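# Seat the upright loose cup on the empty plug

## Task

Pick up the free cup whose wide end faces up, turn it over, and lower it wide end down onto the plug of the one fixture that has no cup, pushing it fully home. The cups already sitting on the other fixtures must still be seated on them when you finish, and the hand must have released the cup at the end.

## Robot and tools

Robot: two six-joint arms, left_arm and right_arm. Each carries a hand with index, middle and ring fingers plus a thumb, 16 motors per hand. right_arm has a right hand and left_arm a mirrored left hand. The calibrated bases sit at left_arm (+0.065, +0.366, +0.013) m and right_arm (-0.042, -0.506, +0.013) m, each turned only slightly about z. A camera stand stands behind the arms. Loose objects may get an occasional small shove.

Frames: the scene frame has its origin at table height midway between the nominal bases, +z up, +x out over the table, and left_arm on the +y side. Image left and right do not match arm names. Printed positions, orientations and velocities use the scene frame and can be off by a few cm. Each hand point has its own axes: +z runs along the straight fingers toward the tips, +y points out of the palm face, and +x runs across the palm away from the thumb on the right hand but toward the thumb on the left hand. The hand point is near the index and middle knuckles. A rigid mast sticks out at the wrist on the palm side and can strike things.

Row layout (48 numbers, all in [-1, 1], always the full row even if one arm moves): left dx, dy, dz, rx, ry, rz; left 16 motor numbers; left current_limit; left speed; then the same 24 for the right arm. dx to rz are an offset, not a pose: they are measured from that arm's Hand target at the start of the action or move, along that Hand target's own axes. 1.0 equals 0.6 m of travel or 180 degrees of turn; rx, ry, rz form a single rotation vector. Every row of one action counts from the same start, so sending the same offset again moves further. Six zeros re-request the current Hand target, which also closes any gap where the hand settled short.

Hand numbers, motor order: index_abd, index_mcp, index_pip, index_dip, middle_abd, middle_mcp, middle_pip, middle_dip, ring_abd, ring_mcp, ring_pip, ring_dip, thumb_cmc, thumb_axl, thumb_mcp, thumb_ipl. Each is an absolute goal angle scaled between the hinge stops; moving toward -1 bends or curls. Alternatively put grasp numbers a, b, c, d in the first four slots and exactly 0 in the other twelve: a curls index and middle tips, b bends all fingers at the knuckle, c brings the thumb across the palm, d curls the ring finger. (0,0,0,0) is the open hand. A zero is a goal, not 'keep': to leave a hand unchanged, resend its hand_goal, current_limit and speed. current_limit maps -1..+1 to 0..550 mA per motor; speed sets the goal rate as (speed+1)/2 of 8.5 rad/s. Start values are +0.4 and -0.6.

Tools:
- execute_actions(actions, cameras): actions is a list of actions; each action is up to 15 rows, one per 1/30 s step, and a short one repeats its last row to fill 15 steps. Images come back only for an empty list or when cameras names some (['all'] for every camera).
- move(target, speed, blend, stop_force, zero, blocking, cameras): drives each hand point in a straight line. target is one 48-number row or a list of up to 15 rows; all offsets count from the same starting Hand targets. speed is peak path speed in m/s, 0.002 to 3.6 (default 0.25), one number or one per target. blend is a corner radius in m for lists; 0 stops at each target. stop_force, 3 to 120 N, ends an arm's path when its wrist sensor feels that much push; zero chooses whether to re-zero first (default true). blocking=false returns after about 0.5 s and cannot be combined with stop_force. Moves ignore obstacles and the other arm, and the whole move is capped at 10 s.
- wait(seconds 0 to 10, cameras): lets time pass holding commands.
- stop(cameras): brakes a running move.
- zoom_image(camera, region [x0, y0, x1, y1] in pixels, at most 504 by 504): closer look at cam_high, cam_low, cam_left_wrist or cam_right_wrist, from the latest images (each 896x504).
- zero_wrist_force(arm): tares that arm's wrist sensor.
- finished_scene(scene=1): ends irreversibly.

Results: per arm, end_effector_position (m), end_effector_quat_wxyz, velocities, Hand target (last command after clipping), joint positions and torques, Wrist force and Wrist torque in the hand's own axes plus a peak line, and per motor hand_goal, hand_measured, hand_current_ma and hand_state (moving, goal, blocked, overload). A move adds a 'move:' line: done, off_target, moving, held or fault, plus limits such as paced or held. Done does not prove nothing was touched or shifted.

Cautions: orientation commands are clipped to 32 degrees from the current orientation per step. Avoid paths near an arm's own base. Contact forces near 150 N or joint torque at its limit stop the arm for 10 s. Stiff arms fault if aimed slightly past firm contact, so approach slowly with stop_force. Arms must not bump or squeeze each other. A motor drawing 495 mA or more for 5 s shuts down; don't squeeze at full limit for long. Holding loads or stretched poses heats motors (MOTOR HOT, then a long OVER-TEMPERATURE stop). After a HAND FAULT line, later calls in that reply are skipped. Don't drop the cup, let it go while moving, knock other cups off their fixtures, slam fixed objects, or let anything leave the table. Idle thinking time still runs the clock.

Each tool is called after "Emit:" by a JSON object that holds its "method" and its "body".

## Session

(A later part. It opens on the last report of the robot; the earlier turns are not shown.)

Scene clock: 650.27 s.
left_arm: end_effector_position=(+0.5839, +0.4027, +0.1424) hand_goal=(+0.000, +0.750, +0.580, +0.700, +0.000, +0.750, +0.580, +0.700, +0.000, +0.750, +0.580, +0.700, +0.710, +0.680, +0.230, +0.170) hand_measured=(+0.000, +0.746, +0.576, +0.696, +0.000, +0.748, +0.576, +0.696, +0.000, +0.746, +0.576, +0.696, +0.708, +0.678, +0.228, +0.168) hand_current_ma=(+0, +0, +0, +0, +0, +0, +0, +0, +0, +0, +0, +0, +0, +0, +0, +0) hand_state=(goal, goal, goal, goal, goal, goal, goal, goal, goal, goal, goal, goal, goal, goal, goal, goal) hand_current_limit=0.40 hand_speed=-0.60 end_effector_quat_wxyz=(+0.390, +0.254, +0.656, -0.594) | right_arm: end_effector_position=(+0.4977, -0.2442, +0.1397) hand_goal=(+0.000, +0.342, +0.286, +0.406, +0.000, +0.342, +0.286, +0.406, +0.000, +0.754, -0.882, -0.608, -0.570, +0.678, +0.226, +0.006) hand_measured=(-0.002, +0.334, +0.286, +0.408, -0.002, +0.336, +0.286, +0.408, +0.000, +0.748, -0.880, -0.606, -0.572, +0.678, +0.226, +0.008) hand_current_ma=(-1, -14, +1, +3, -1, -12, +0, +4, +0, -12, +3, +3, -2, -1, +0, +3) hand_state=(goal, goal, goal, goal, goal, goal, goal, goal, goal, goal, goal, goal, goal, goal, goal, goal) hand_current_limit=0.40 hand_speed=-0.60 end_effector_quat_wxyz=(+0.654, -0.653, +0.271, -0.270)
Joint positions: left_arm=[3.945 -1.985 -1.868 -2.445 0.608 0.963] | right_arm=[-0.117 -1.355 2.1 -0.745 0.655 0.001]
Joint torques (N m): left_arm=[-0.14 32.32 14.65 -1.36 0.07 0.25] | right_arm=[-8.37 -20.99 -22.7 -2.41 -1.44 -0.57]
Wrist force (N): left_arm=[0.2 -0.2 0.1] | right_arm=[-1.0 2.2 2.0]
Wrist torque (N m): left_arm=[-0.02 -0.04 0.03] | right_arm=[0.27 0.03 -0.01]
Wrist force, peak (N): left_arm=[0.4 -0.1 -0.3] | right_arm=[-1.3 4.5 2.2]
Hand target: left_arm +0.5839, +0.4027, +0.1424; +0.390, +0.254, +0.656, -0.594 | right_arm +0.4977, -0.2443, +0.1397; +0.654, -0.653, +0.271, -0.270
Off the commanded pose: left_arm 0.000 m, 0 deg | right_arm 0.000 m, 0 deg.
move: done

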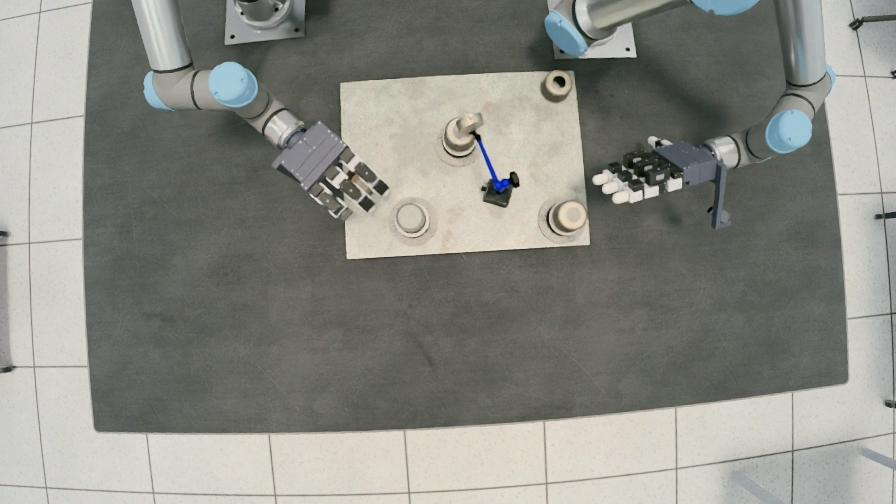

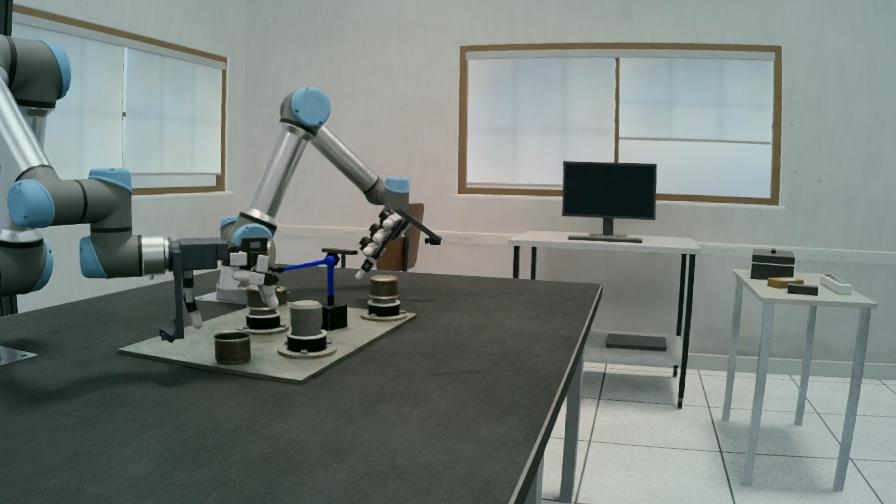

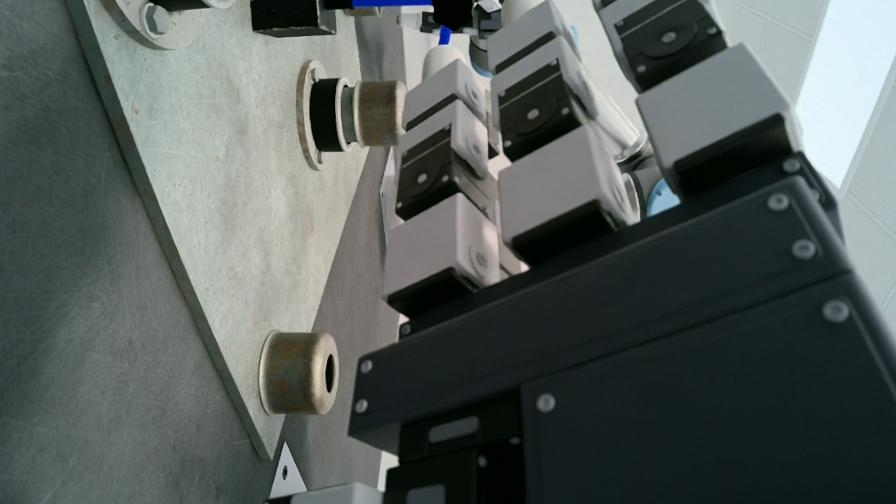

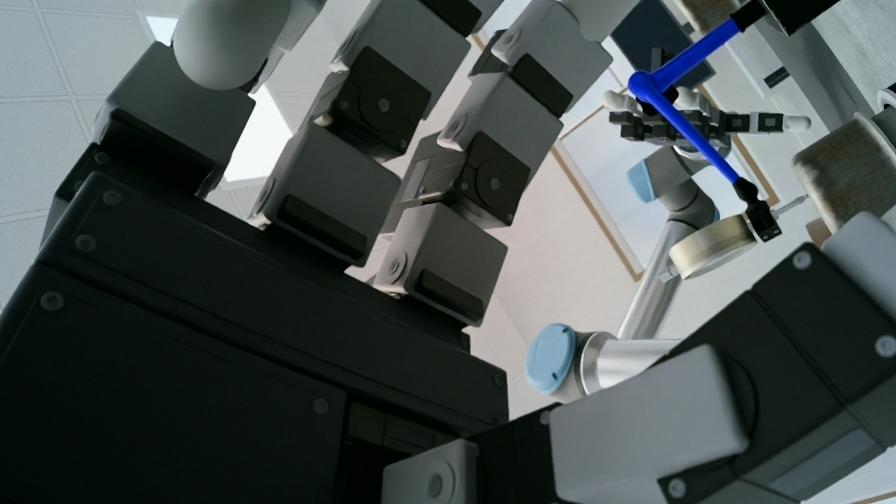

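Emit:
{"method": "move", "body": {"target": [0,0,0,0,0,0, 0,0,0,0,0,0,0,0,0,0,0,0,0,0,0,0, 0.4,-0.6, 0,0.1028,0,0,0,0, 0,0.342,0.285,0.406, 0,0.342,0.285,0.406, 0,0.753,-0.883,-0.609, -0.571,0.677,0.225,-0.157, 0.4,-0.6], "speed": 0.08, "stop_force": 8, "cameras": ["all"]}}

Emit:
{"method": "zoom_image", "body": {"camera": "cam_high", "region": [300, 120, 420, 240]}}

Emit:
{"method": "zoom_image", "body": {"camera": "cam_low", "region": [150, 270, 310, 390]}}

Scene clock: 725.30 s.
left_arm: end_effector_position=(+0.5839, +0.4027, +0.1424) hand_goal=(+0.000, +0.750, +0.580, +0.700, +0.000, +0.750, +0.580, +0.700, +0.000, +0.750, +0.580, +0.700, +0.710, +0.680, +0.230, +0.170) hand_measured=(+0.000, +0.746, +0.576, +0.696, +0.000, +0.748, +0.576, +0.696, +0.000, +0.746, +0.576, +0.696, +0.708, +0.678, +0.228, +0.168) hand_current_ma=(+0, +0, +0, +0, +0, +0, +0, +0, +0, +0, +0, +0, +0, +0, +0, +0) hand_state=(goal, goal, goal, goal, goal, goal, goal, goal, goal, goal, goal, goal, goal, goal, goal, goal) hand_current_limit=0.40 hand_speed=-0.60 end_effector_quat_wxyz=(+0.390, +0.254, +0.656, -0.594) | right_arm: end_effector_position=(+0.4977, -0.2443, +0.0780) hand_goal=(+0.000, +0.342, +0.286, +0.406, +0.000, +0.342, +0.286, +0.406, +0.000, +0.754, -0.882, -0.608, -0.570, +0.678, +0.226, -0.156) hand_measured=(-0.002, +0.334, +0.286, +0.408, -0.002, +0.336, +0.286, +0.408, +0.000, +0.748, -0.880, -0.606, -0.572, +0.678, +0.226, -0.154) hand_current_ma=(-1, -14, +1, +3, -1, -12, +0, +4, +0, -12, +3, +3, -2, -1, +0, +6) hand_state=(goal, goal, goal, goal, goal, goal, goal, goal, goal, goal, goal, goal, goal, goal, goal, goal) hand_current_limit=0.40 hand_speed=-0.60 end_effector_quat_wxyz=(+0.654, -0.653, +0.271, -0.270)
Joint positions: left_arm=[3.945 -1.985 -1.868 -2.445 0.608 0.963] | right_arm=[-0.117 -1.228 2.152 -0.924 0.655 0.001]
Joint torques (N m): left_arm=[0.2 32.13 14.33 -1.33 -0.01 0.21] | right_arm=[9.2 -27.91 -22.88 -2.04 1.56 -0.02]
Wrist force (N): left_arm=[0.2 0.2 -0.1] | right_arm=[-1.4 2.3 1.8]
Wrist torque (N m): left_arm=[0.04 -0.03 0.02] | right_arm=[0.32 0.08 -0.02]
Wrist force, peak (N): left_arm=[0.4 0.2 0.0] | right_arm=[-1.1 3.5 1.9]
Hand target: left_arm +0.5839, +0.4027, +0.1424; +0.390, +0.254, +0.656, -0.594 | right_arm +0.4977, -0.2443, +0.0780; +0.654, -0.653, +0.271, -0.270
Off the commanded pose: left_arm 0.000 m, 0 deg | right_arm 0.000 m, 0 deg.
move: done

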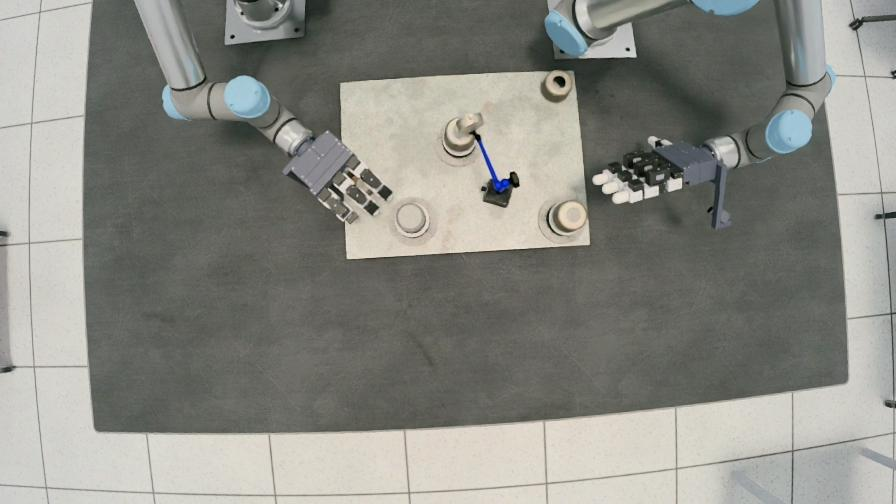

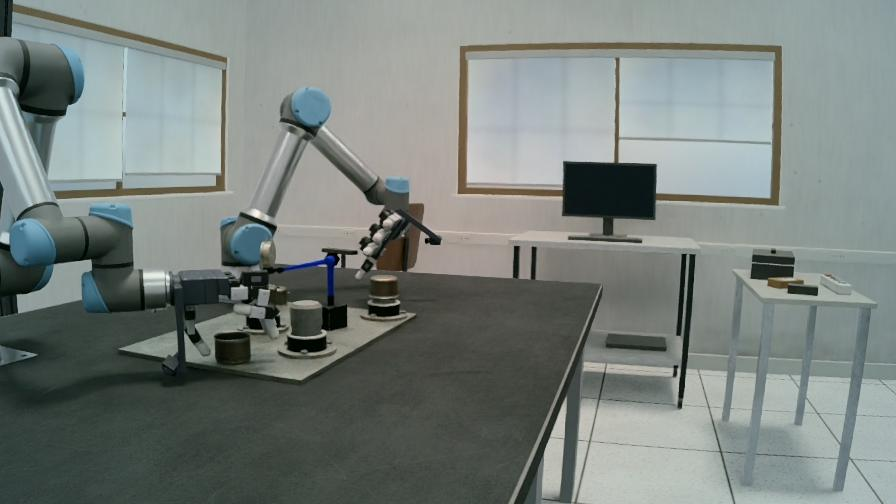

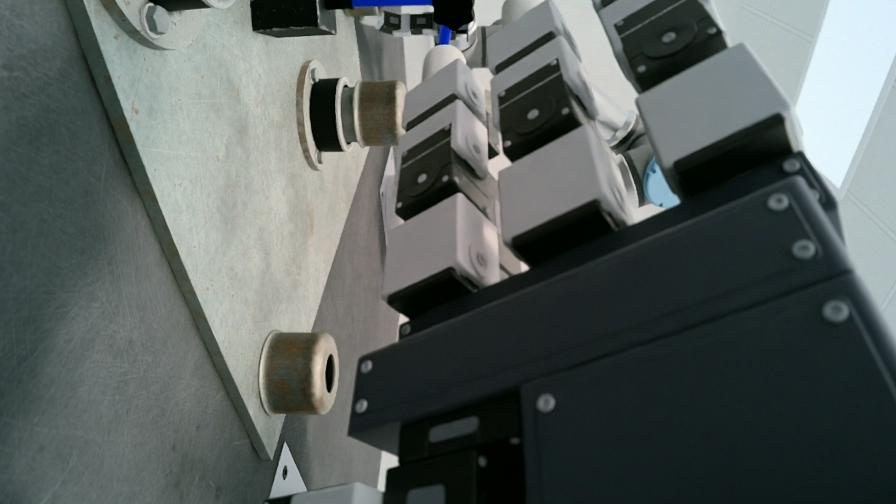

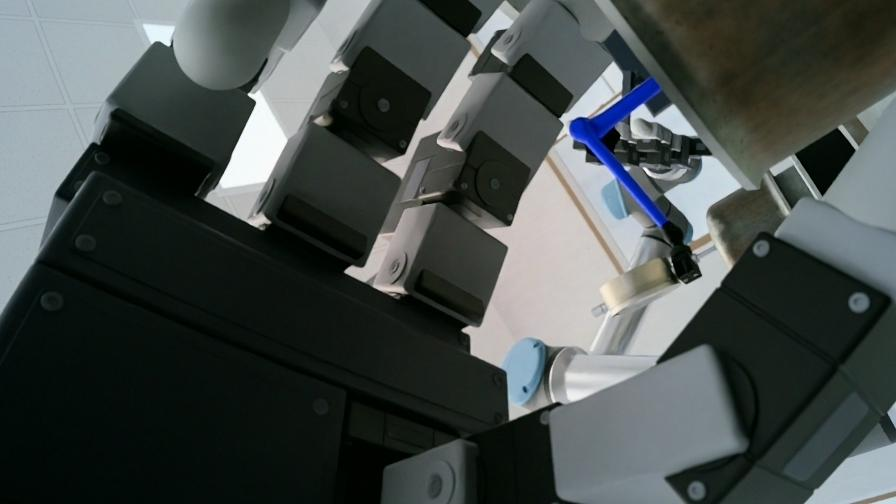

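Scaled by 4.200 from the camera's 896x504 image, which has a finer 1280x720 frame.

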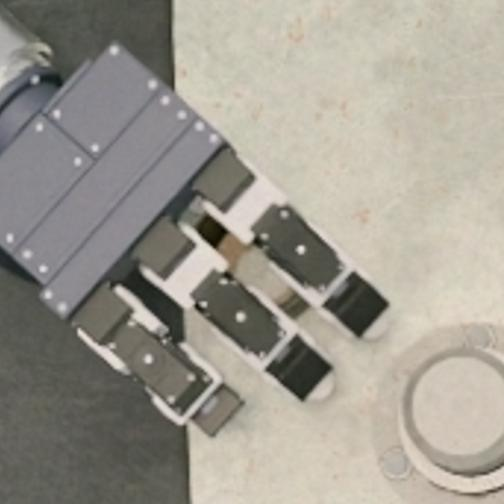

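Scaled by 3.150 from the camera's 896x504 image, which has a finer 1280x720 frame.

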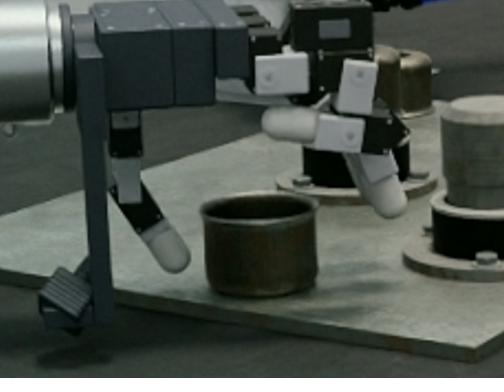

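Emit:
{"method": "move", "body": {"target": [0,0,0,0,0,0, 0,0,0,0,0,0,0,0,0,0,0,0,0,0,0,0, 0.4,-0.6, 0,0,0,0,0,0, 0,0.069,0.285,0.551, 0,0.069,0.285,0.551, 0,0.753,-0.883,-0.609, -0.571,0.677,0.09,-0.157, 0.3,-0.85], "speed": 0.08, "cameras": ["cam_high","cam_low","cam_right_wrist"]}}

Emit:
{"method": "zoom_image", "body": {"camera": "cam_high", "region": [300, 120, 420, 240]}}

Emit:
{"method": "zoom_image", "body": {"camera": "cam_low", "region": [150, 270, 310, 390]}}

Scene clock: 758.80 s.
left_arm: end_effector_position=(+0.5839, +0.4027, +0.1424) hand_goal=(+0.000, +0.750, +0.580, +0.700, +0.000, +0.750, +0.580, +0.700, +0.000, +0.750, +0.580, +0.700, +0.710, +0.680, +0.230, +0.170) hand_measured=(+0.000, +0.746, +0.576, +0.696, +0.000, +0.748, +0.576, +0.696, +0.000, +0.746, +0.576, +0.696, +0.708, +0.678, +0.228, +0.168) hand_current_ma=(+0, +0, +0, +0, +0, +0, +0, +0, +0, +0, +0, +0, +0, +0, +0, +0) hand_state=(goal, goal, goal, goal, goal, goal, goal, goal, goal, goal, goal, goal, goal, goal, goal, goal) hand_current_limit=0.40 hand_speed=-0.60 end_effector_quat_wxyz=(+0.390, +0.254, +0.656, -0.594) | right_arm: end_effector_position=(+0.4977, -0.2443, +0.0780) hand_goal=(+0.000, +0.070, +0.286, +0.552, +0.000, +0.070, +0.286, +0.552, +0.000, +0.754, -0.882, -0.608, -0.570, +0.678, +0.090, -0.156) hand_measured=(+0.000, +0.106, +0.296, +0.554, -0.002, +0.080, +0.286, +0.548, +0.000, +0.748, -0.880, -0.606, -0.570, +0.678, +0.108, -0.152) hand_current_ma=(+0, +105, +17, +1, -1, +21, +0, -5, +0, -12, +3, +3, +0, -1, +59, +9) hand_state=(goal, blocked, goal, goal, goal, goal, goal, goal, goal, goal, goal, goal, goal, goal, goal, goal) hand_current_limit=0.30 hand_speed=-0.85 end_effector_quat_wxyz=(+0.654, -0.653, +0.271, -0.270)
Joint positions: left_arm=[3.945 -1.985 -1.868 -2.445 0.608 0.963] | right_arm=[-0.117 -1.228 2.152 -0.924 0.655 0.001]
Joint torques (N m): left_arm=[0.55 31.52 14.39 -1.46 -0.02 0.17] | right_arm=[8.56 -28.18 -21.53 -1.44 1.5 -0.25]
Wrist force (N): left_arm=[0.1 0.0 0.1] | right_arm=[-1.4 -0.2 2.5]
Wrist torque (N m): left_arm=[0.00 -0.02 0.01] | right_arm=[0.34 0.05 -0.01]
Wrist force, peak (N): left_arm=[0.4 0.2 -0.1] | right_arm=[-1.5 3.0 1.3]
Hand target: left_arm +0.5839, +0.4027, +0.1424; +0.390, +0.254, +0.656, -0.594 | right_arm +0.4977, -0.2443, +0.0780; +0.654, -0.653, +0.271, -0.270
Off the commanded pose: left_arm 0.000 m, 0 deg | right_arm 0.000 m, 0 deg.
move: done
Images, in order (width x height): cam_high 896x504, cam_low 896x504, cam_right_wrist 896x504.

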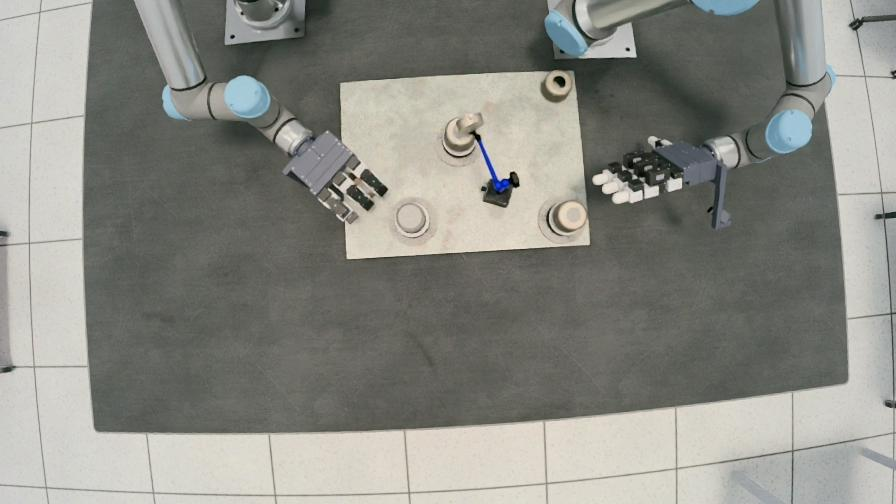

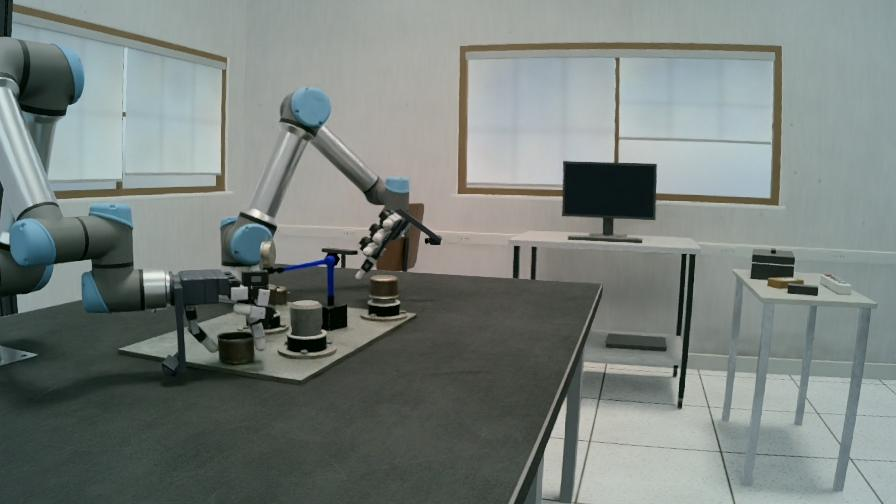

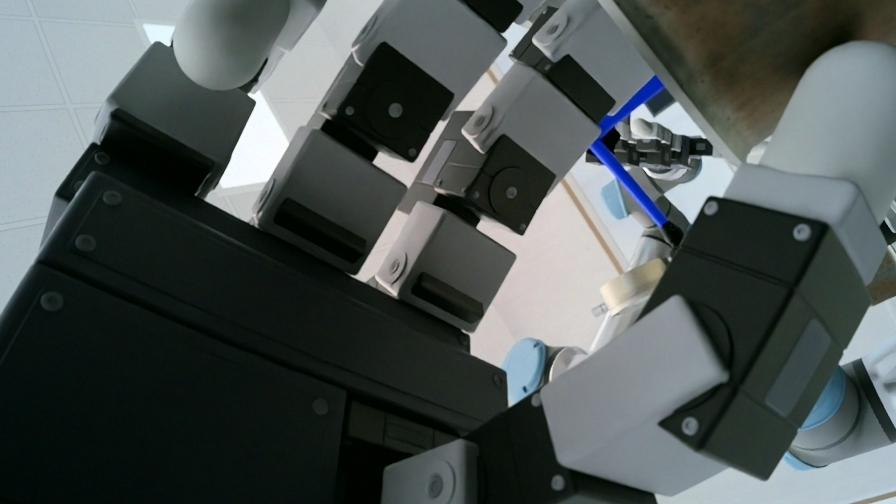

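Scaled by 4.200 from the camera's 896x504 image, which has a finer 1280x720 frame.

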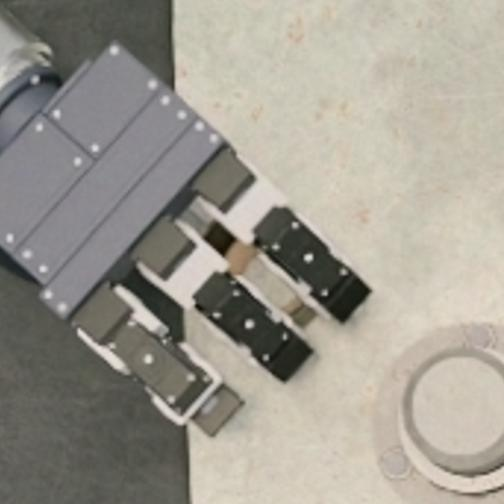

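Scaled by 3.150 from the camera's 896x504 image, which has a finer 1280x720 frame.

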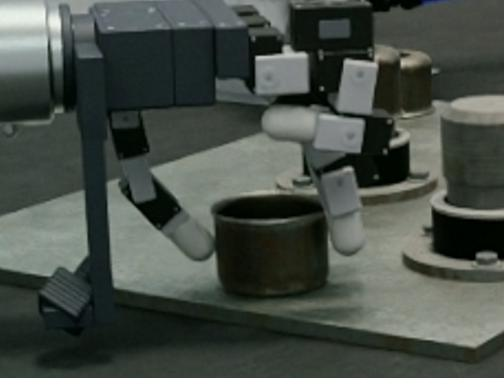

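Emit:
{"method": "move", "body": {"target": [0,0,0,0,0,0, 0,0,0,0,0,0,0,0,0,0,0,0,0,0,0,0, 0.4,-0.6, 0,0,0,0,0,0, 0,-0.205,0.25,0.53, 0,-0.205,0.25,0.53, 0,0.753,-0.883,-0.609, -0.571,0.677,-0.112,-0.2, 0.5,-0.85], "speed": 0.08, "cameras": ["cam_high","cam_low"]}}

Emit:
{"method": "zoom_image", "body": {"camera": "cam_high", "region": [300, 120, 420, 240]}}

Emit:
{"method": "zoom_image", "body": {"camera": "cam_low", "region": [150, 270, 310, 390]}}

Scene clock: 773.73 s.
left_arm: end_effector_position=(+0.5839, +0.4027, +0.1424) hand_goal=(+0.000, +0.750, +0.580, +0.700, +0.000, +0.750, +0.580, +0.700, +0.000, +0.750, +0.580, +0.700, +0.710, +0.680, +0.230, +0.170) hand_measured=(+0.000, +0.746, +0.576, +0.696, +0.000, +0.748, +0.576, +0.696, +0.000, +0.746, +0.576, +0.696, +0.708, +0.678, +0.228, +0.168) hand_current_ma=(+0, +0, +0, +0, +0, +0, +0, +0, +0, +0, +0, +0, +0, +0, +0, +0) hand_state=(goal, goal, goal, goal, goal, goal, goal, goal, goal, goal, goal, goal, goal, goal, goal, goal) hand_current_limit=0.40 hand_speed=-0.60 end_effector_quat_wxyz=(+0.390, +0.254, +0.656, -0.594) | right_arm: end_effector_position=(+0.4977, -0.2443, +0.0780) hand_goal=(+0.000, -0.204, +0.250, +0.530, +0.000, -0.204, +0.250, +0.530, +0.000, +0.754, -0.882, -0.608, -0.570, +0.678, -0.112, -0.200) hand_measured=(+0.000, +0.100, +0.294, +0.548, -0.002, +0.074, +0.278, +0.540, +0.000, +0.748, -0.880, -0.606, -0.570, +0.678, +0.106, -0.156) hand_current_ma=(+1, +413, +125, +37, -1, +412, +67, +18, +0, -12, +3, +3, +0, -1, +413, +180) hand_state=(goal, blocked, blocked, goal, goal, blocked, blocked, goal, goal, goal, goal, goal, goal, goal, blocked, blocked) hand_current_limit=0.50 hand_speed=-0.85 end_effector_quat_wxyz=(+0.654, -0.653, +0.271, -0.270)
Joint positions: left_arm=[3.945 -1.985 -1.868 -2.445 0.608 0.963] | right_arm=[-0.117 -1.228 2.152 -0.924 0.655 0.001]
Joint torques (N m): left_arm=[0.14 31.42 15.14 -1.34 0.04 0.23] | right_arm=[4.86 -28.27 -12.86 -0.03 1.51 -0.37]
Wrist force (N): left_arm=[0.0 0.3 0.0] | right_arm=[-1.1 -1.1 4.0]
Wrist torque (N m): left_arm=[0.04 -0.01 0.00] | right_arm=[0.38 0.02 -0.05]
Wrist force, peak (N): left_arm=[0.6 -0.2 0.2] | right_arm=[-1.0 -2.3 4.0]
Hand target: left_arm +0.5839, +0.4027, +0.1424; +0.390, +0.254, +0.656, -0.594 | right_arm +0.4977, -0.2443, +0.0780; +0.654, -0.653, +0.271, -0.270
Off the commanded pose: left_arm 0.000 m, 0 deg | right_arm 0.000 m, 0 deg.
move: done
Images, in order (width x height): cam_high 896x504, cam_low 896x504.

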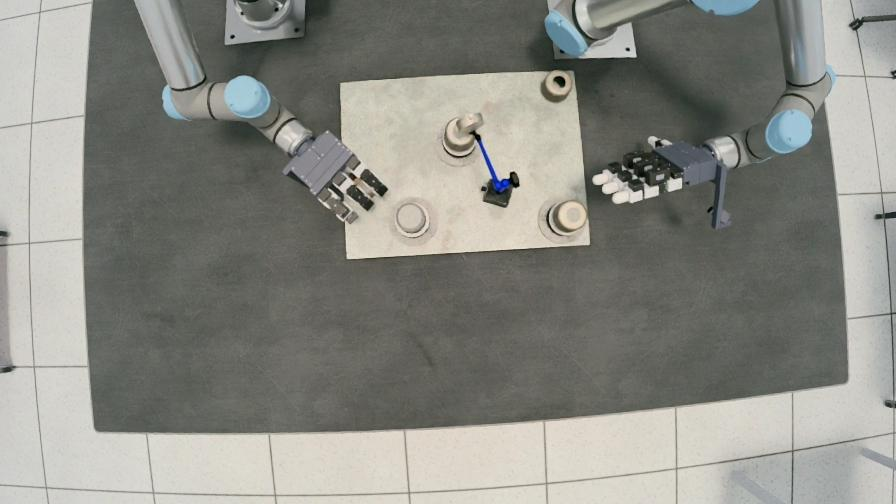

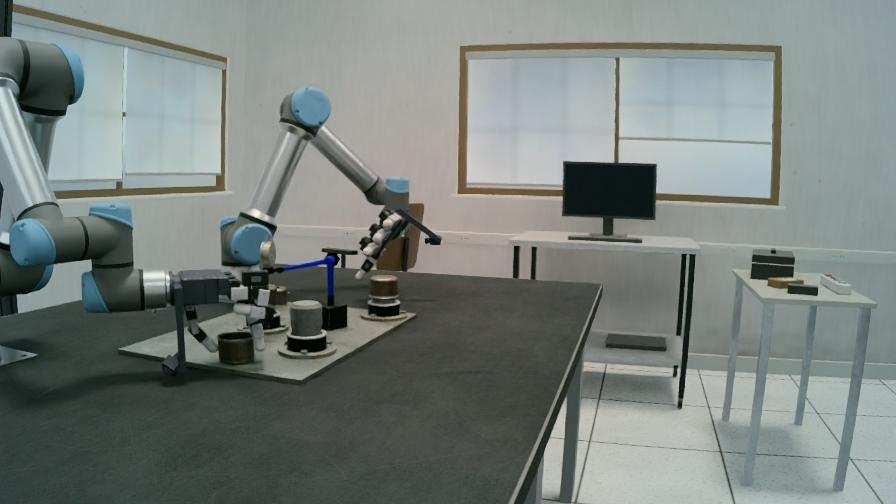

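Scaled by 4.200 from the camera's 896x504 image, which has a finer 1280x720 frame.

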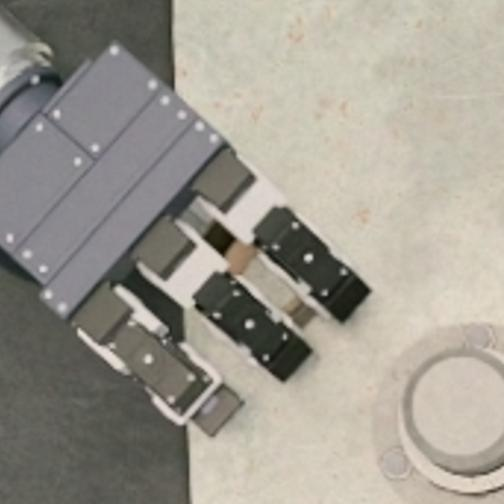

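Scaled by 3.150 from the camera's 896x504 image, which has a finer 1280x720 frame.

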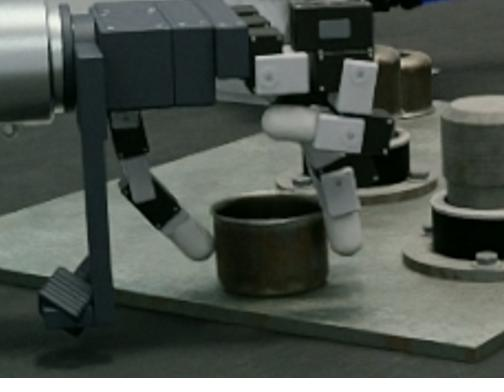

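Emit:
{"method": "move", "body": {"target": [0,0,0,0,0,0, 0,0,0,0,0,0,0,0,0,0,0,0,0,0,0,0, 0.4,-0.6, 0,-0.1,0,0,0,0, 0,-0.205,0.25,0.53, 0,-0.205,0.25,0.53, 0,0.753,-0.883,-0.609, -0.571,0.677,-0.112,-0.2, 0.5,-0.85], "speed": 0.05, "cameras": ["cam_high","cam_low"]}}

Emit:
{"method": "zoom_image", "body": {"camera": "cam_high", "region": [300, 120, 420, 240]}}

Emit:
{"method": "zoom_image", "body": {"camera": "cam_low", "region": [150, 240, 310, 390]}}

Scene clock: 794.47 s.
left_arm: end_effector_position=(+0.5839, +0.4027, +0.1424) hand_goal=(+0.000, +0.750, +0.580, +0.700, +0.000, +0.750, +0.580, +0.700, +0.000, +0.750, +0.580, +0.700, +0.710, +0.680, +0.230, +0.170) hand_measured=(+0.000, +0.746, +0.576, +0.696, +0.000, +0.748, +0.576, +0.696, +0.000, +0.746, +0.576, +0.696, +0.708, +0.678, +0.228, +0.168) hand_current_ma=(+0, +0, +0, +0, +0, +0, +0, +0, +0, +0, +0, +0, +0, +0, +0, +0) hand_state=(goal, goal, goal, goal, goal, goal, goal, goal, goal, goal, goal, goal, goal, goal, goal, goal) hand_current_limit=0.40 hand_speed=-0.60 end_effector_quat_wxyz=(+0.390, +0.254, +0.656, -0.594) | right_arm: end_effector_position=(+0.4978, -0.2443, +0.1381) hand_goal=(+0.000, -0.204, +0.250, +0.530, +0.000, -0.204, +0.250, +0.530, +0.000, +0.754, -0.882, -0.608, -0.570, +0.678, -0.112, -0.200) hand_measured=(+0.000, +0.050, +0.294, +0.548, -0.022, -0.004, +0.280, +0.542, +0.000, +0.748, -0.880, -0.606, -0.538, +0.686, +0.140, -0.150) hand_current_ma=(+1, +412, +125, +37, -42, +413, +73, +24, +0, -12, +3, +3, +84, +19, +413, +214) hand_state=(goal, blocked, blocked, goal, blocked, blocked, blocked, goal, goal, goal, goal, goal, blocked, goal, blocked, blocked) hand_current_limit=0.50 hand_speed=-0.85 end_effector_quat_wxyz=(+0.654, -0.653, +0.271, -0.270)
Joint positions: left_arm=[3.945 -1.985 -1.868 -2.445 0.608 0.963] | right_arm=[-0.117 -1.352 2.102 -0.75 0.655 0.001]
Joint torques (N m): left_arm=[0.17 31.66 15.2 -1.45 -0.04 0.14] | right_arm=[-8.25 -21.86 -10.26 -2.12 -1.23 -1.57]
Wrist force (N): left_arm=[0.2 0.0 0.0] | right_arm=[-1.2 4.9 1.9]
Wrist torque (N m): left_arm=[0.00 -0.05 0.03] | right_arm=[0.40 0.06 -0.03]
Wrist force, peak (N): left_arm=[0.3 -0.1 -0.3] | right_arm=[-1.0 5.4 1.7]
Hand target: left_arm +0.5839, +0.4027, +0.1424; +0.390, +0.254, +0.656, -0.594 | right_arm +0.4977, -0.2443, +0.1380; +0.654, -0.653, +0.271, -0.270
Off the commanded pose: left_arm 0.000 m, 0 deg | right_arm 0.000 m, 0 deg.
move: done
Images, in order (width x height): cam_high 896x504, cam_low 896x504.

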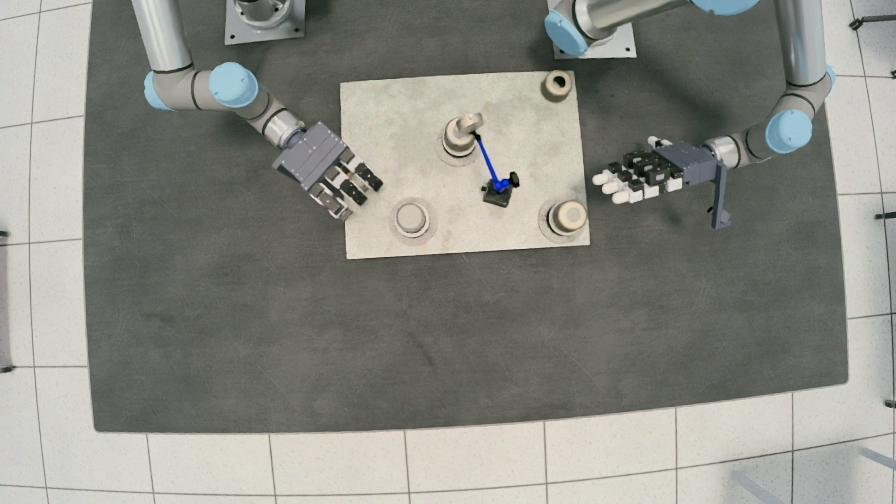

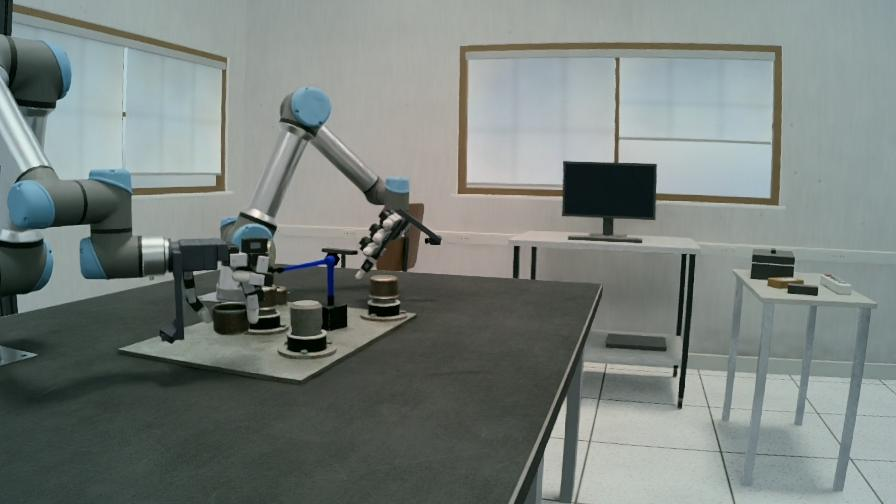

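Scaled by 4.200 from the camera's 896x504 image, which has a finer 1280x720 frame.

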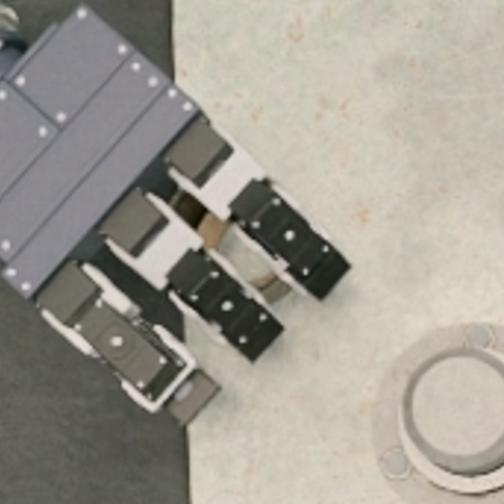

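Scaled by 3.150 from the camera's 896x504 image, which has a finer 1280x720 frame.

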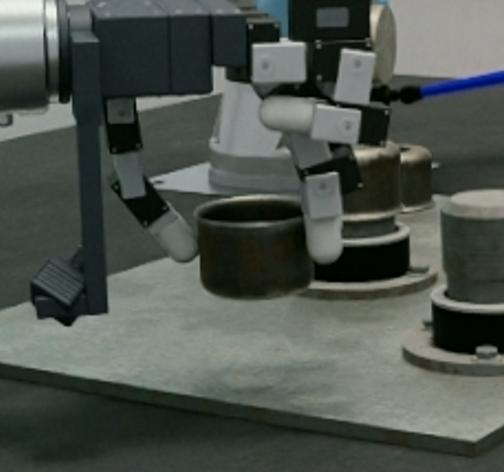

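Emit:
{"method": "move", "body": {"target": [0,0,0,0,0,0, 0,0,0,0,0,0,0,0,0,0,0,0,0,0,0,0, 0.4,-0.6, -0.1043,0,0.0093,0,0,-0.361, 0,-0.205,0.25,0.53, 0,-0.205,0.25,0.53, 0,0.753,-0.883,-0.609, -0.571,0.677,-0.112,-0.2, 0.5,-0.85], "speed": 0.2, "cameras": ["all"]}}

Emit:
{"method": "zoom_image", "body": {"camera": "cam_high", "region": [300, 100, 440, 240]}}

Emit:
{"method": "zoom_image", "body": {"camera": "cam_low", "region": [150, 220, 330, 390]}}

Scene clock: 861.23 s.
left_arm: end_effector_position=(+0.5839, +0.4027, +0.1424) hand_goal=(+0.000, +0.750, +0.580, +0.700, +0.000, +0.750, +0.580, +0.700, +0.000, +0.750, +0.580, +0.700, +0.710, +0.680, +0.230, +0.170) hand_measured=(+0.000, +0.746, +0.576, +0.696, +0.000, +0.748, +0.576, +0.696, +0.000, +0.746, +0.576, +0.696, +0.708, +0.678, +0.228, +0.168) hand_current_ma=(+0, +0, +0, +0, +0, +0, +0, +0, +0, +0, +0, +0, +0, +0, +0, +0) hand_state=(goal, goal, goal, goal, goal, goal, goal, goal, goal, goal, goal, goal, goal, goal, goal, goal) hand_current_limit=0.40 hand_speed=-0.60 end_effector_quat_wxyz=(+0.390, +0.254, +0.656, -0.594) | right_arm: end_effector_position=(+0.4573, -0.1961, +0.1379) hand_goal=(+0.000, -0.204, +0.250, +0.530, +0.000, -0.204, +0.250, +0.530, +0.000, +0.754, -0.882, -0.608, -0.570, +0.678, -0.112, -0.200) hand_measured=(+0.006, +0.046, +0.294, +0.548, -0.022, -0.036, +0.280, +0.542, +0.000, +0.748, -0.880, -0.606, -0.502, +0.696, +0.144, -0.150) hand_current_ma=(+6, +413, +125, +37, -42, +413, +74, +26, +0, -12, +3, +3, +224, +50, +412, +214) hand_state=(goal, blocked, blocked, goal, blocked, blocked, blocked, goal, goal, goal, goal, goal, blocked, goal, blocked, blocked) hand_current_limit=0.50 hand_speed=-0.85 end_effector_quat_wxyz=(-0.406, +0.696, +0.123, +0.579)
Joint positions: left_arm=[3.945 -1.985 -1.868 -2.445 0.608 0.963] | right_arm=[0.213 -1.406 2.277 -0.872 0.986 -1.133]
Joint torques (N m): left_arm=[0.64 31.25 15.54 -1.5 -0.12 0.08] | right_arm=[-7.76 -32.76 -25.56 -0.94 -1.51 -1.01]
Wrist force (N): left_arm=[0.2 -0.1 -0.2] | right_arm=[-3.1 3.0 1.6]
Wrist torque (N m): left_arm=[0.01 -0.05 0.02] | right_arm=[0.25 0.17 0.27]
Wrist force, peak (N): left_arm=[0.3 -0.2 -0.4] | right_arm=[-1.0 5.2 1.9]
Hand target: left_arm +0.5839, +0.4027, +0.1424; +0.390, +0.254, +0.656, -0.594 | right_arm +0.4574, -0.1961, +0.1380; -0.406, +0.696, +0.123, +0.579
Off the commanded pose: left_arm 0.000 m, 0 deg | right_arm 0.000 m, 0 deg.
move: done

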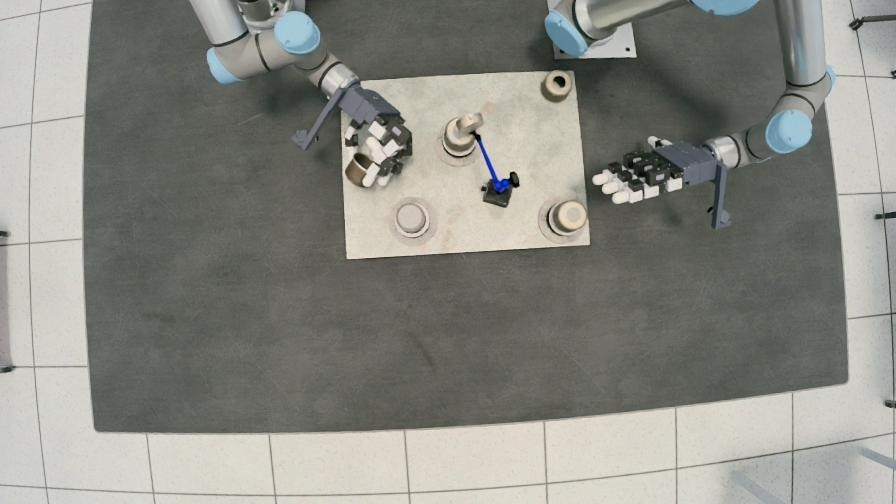

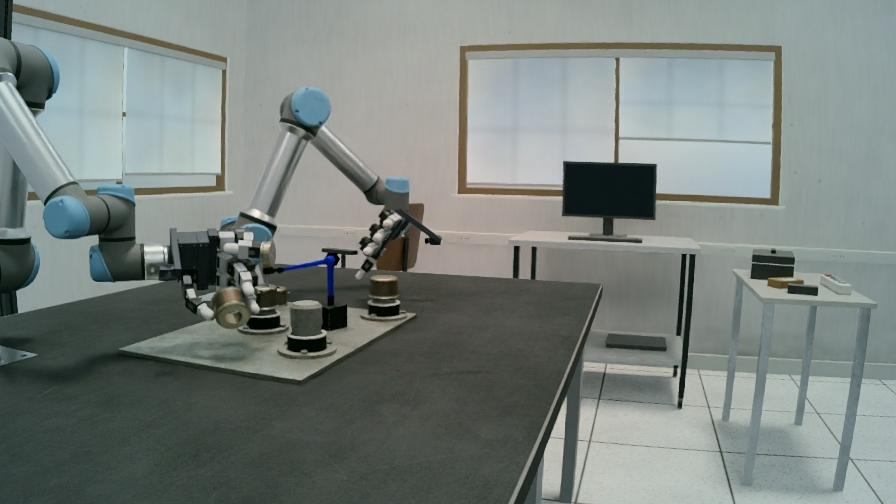

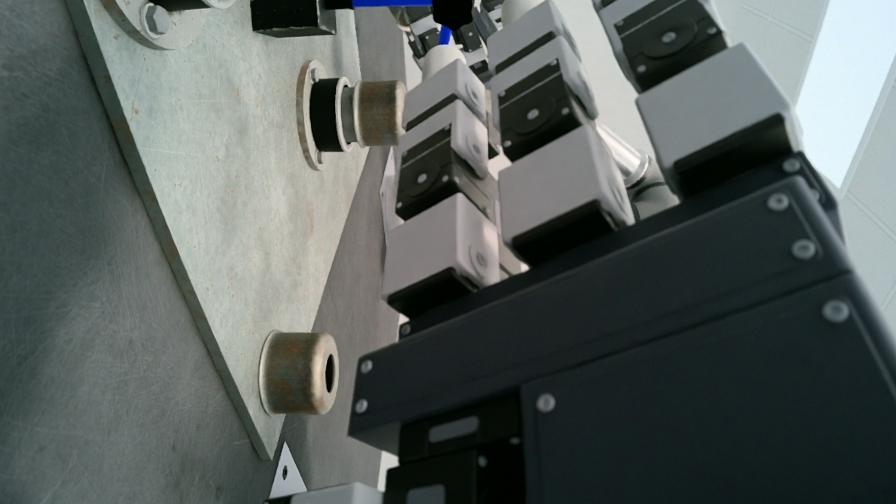

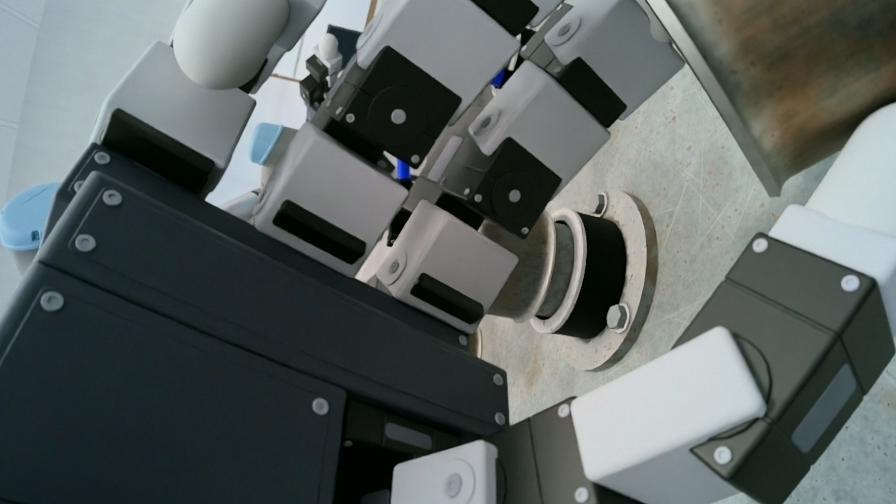

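Scaled by 3.600 from the camera's 896x504 image, which has a finer 1280x720 frame.

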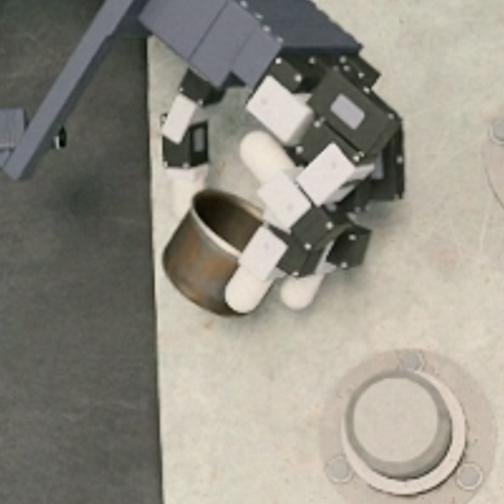

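Scaled by 2.800 from the camera's 896x504 image, which has a finer 1280x720 frame.

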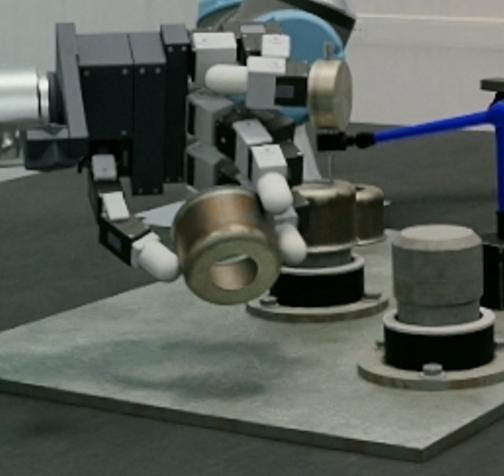

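Emit:
{"method": "move", "body": {"target": [0,0,0,0,0,0, 0,0,0,0,0,0,0,0,0,0,0,0,0,0,0,0, 0.4,-0.6, -0.0619,0.0172,0,0,0,-0.0944, 0,-0.205,0.25,0.53, 0,-0.205,0.25,0.53, 0,0.753,-0.883,-0.609, -0.571,0.677,-0.112,-0.2, 0.5,-0.85], "speed": 0.15, "cameras": ["cam_high","cam_low","cam_right_wrist"]}}

Emit:
{"method": "zoom_image", "body": {"camera": "cam_low", "region": [150, 240, 310, 390]}}

Scene clock: 905.50 s.
left_arm: end_effector_position=(+0.5839, +0.4027, +0.1424) hand_goal=(+0.000, +0.750, +0.580, +0.700, +0.000, +0.750, +0.580, +0.700, +0.000, +0.750, +0.580, +0.700, +0.710, +0.680, +0.230, +0.170) hand_measured=(+0.000, +0.746, +0.576, +0.696, +0.000, +0.748, +0.576, +0.696, +0.000, +0.746, +0.576, +0.696, +0.708, +0.678, +0.228, +0.168) hand_current_ma=(+0, +0, +0, +0, +0, +0, +0, +0, +0, +0, +0, +0, +0, +0, +0, +0) hand_state=(goal, goal, goal, goal, goal, goal, goal, goal, goal, goal, goal, goal, goal, goal, goal, goal) hand_current_limit=0.40 hand_speed=-0.60 end_effector_quat_wxyz=(+0.390, +0.254, +0.656, -0.594) | right_arm: end_effector_position=(+0.4528, -0.1916, +0.0999) hand_goal=(+0.000, -0.204, +0.250, +0.530, +0.000, -0.204, +0.250, +0.530, +0.000, +0.754, -0.882, -0.608, -0.570, +0.678, -0.112, -0.200) hand_measured=(+0.006, +0.046, +0.294, +0.548, -0.022, -0.038, +0.280, +0.542, +0.000, +0.750, -0.880, -0.606, -0.498, +0.696, +0.144, -0.150) hand_current_ma=(+9, +412, +125, +37, -42, +413, +74, +26, +0, -8, +3, +3, +237, +54, +412, +214) hand_state=(goal, blocked, blocked, goal, blocked, blocked, blocked, goal, goal, goal, goal, goal, blocked, goal, blocked, blocked) hand_current_limit=0.50 hand_speed=-0.85 end_effector_quat_wxyz=(-0.316, +0.671, +0.224, +0.632)
Joint positions: left_arm=[3.945 -1.985 -1.868 -2.445 0.608 0.963] | right_arm=[0.266 -1.254 2.33 -1.075 1.038 -1.43]
Joint torques (N m): left_arm=[0.29 30.88 15.39 -1.53 -0.19 0.16] | right_arm=[-7.3 -30.18 -21.13 -1.82 -1.39 -0.57]
Wrist force (N): left_arm=[0.0 0.1 0.0] | right_arm=[-2.9 1.9 1.1]
Wrist torque (N m): left_arm=[0.02 -0.01 0.01] | right_arm=[0.18 0.16 0.28]
Wrist force, peak (N): left_arm=[0.0 0.3 -0.3] | right_arm=[-3.2 3.3 1.6]
Hand target: left_arm +0.5839, +0.4027, +0.1424; +0.390, +0.254, +0.656, -0.594 | right_arm +0.4529, -0.1916, +0.1000; -0.316, +0.671, +0.224, +0.633
Off the commanded pose: left_arm 0.000 m, 0 deg | right_arm 0.000 m, 0 deg.
move: done
Images, in order (width x height): cam_high 896x504, cam_low 896x504, cam_right_wrist 896x504.

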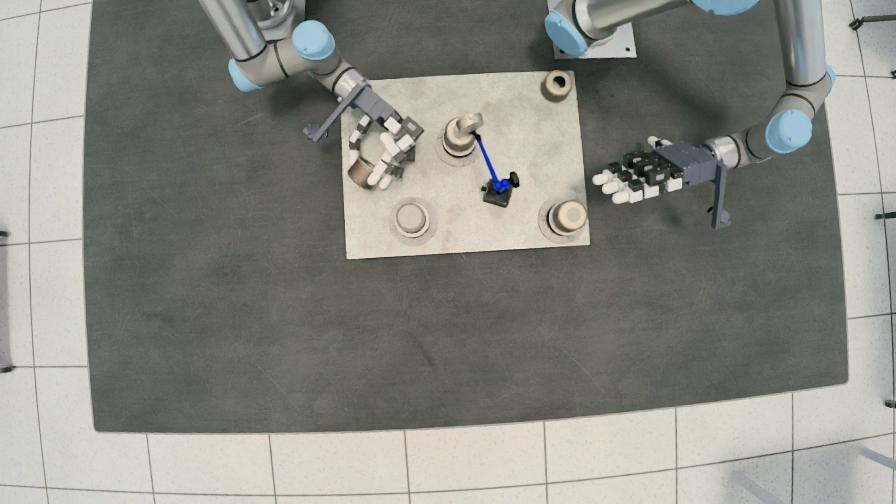

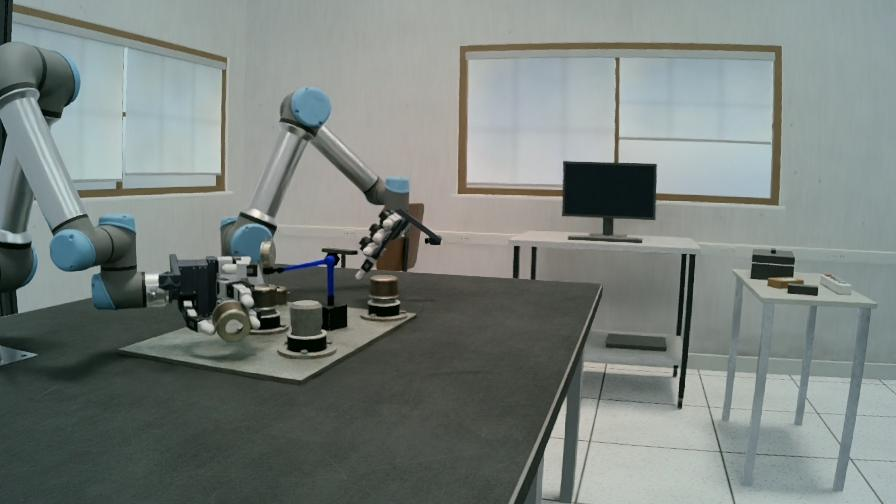

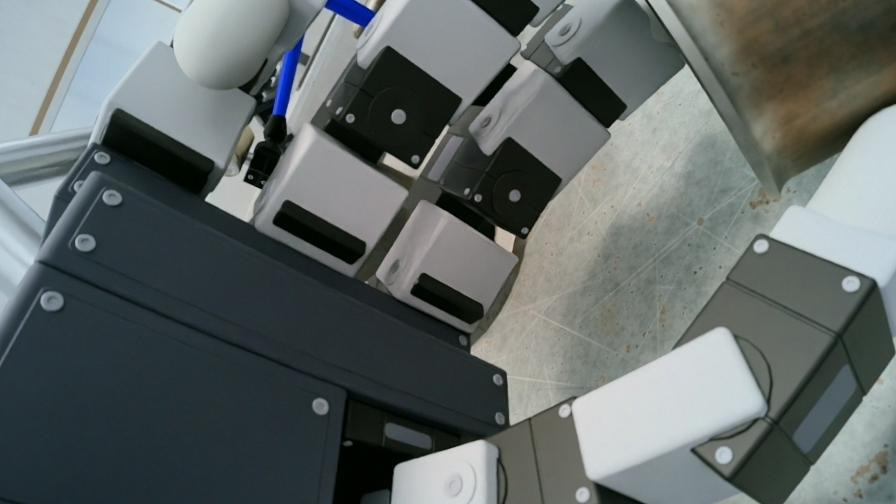

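Scaled by 3.150 from the camera's 896x504 image, which has a finer 1280x720 frame.

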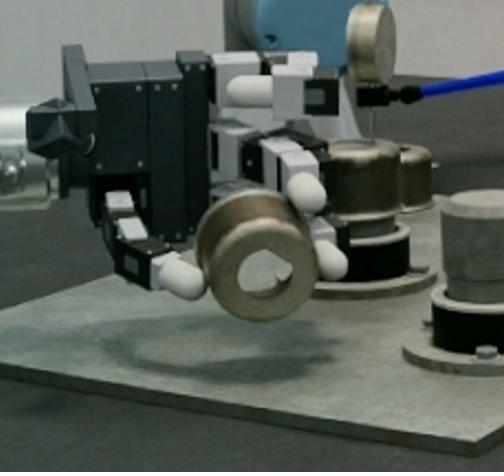

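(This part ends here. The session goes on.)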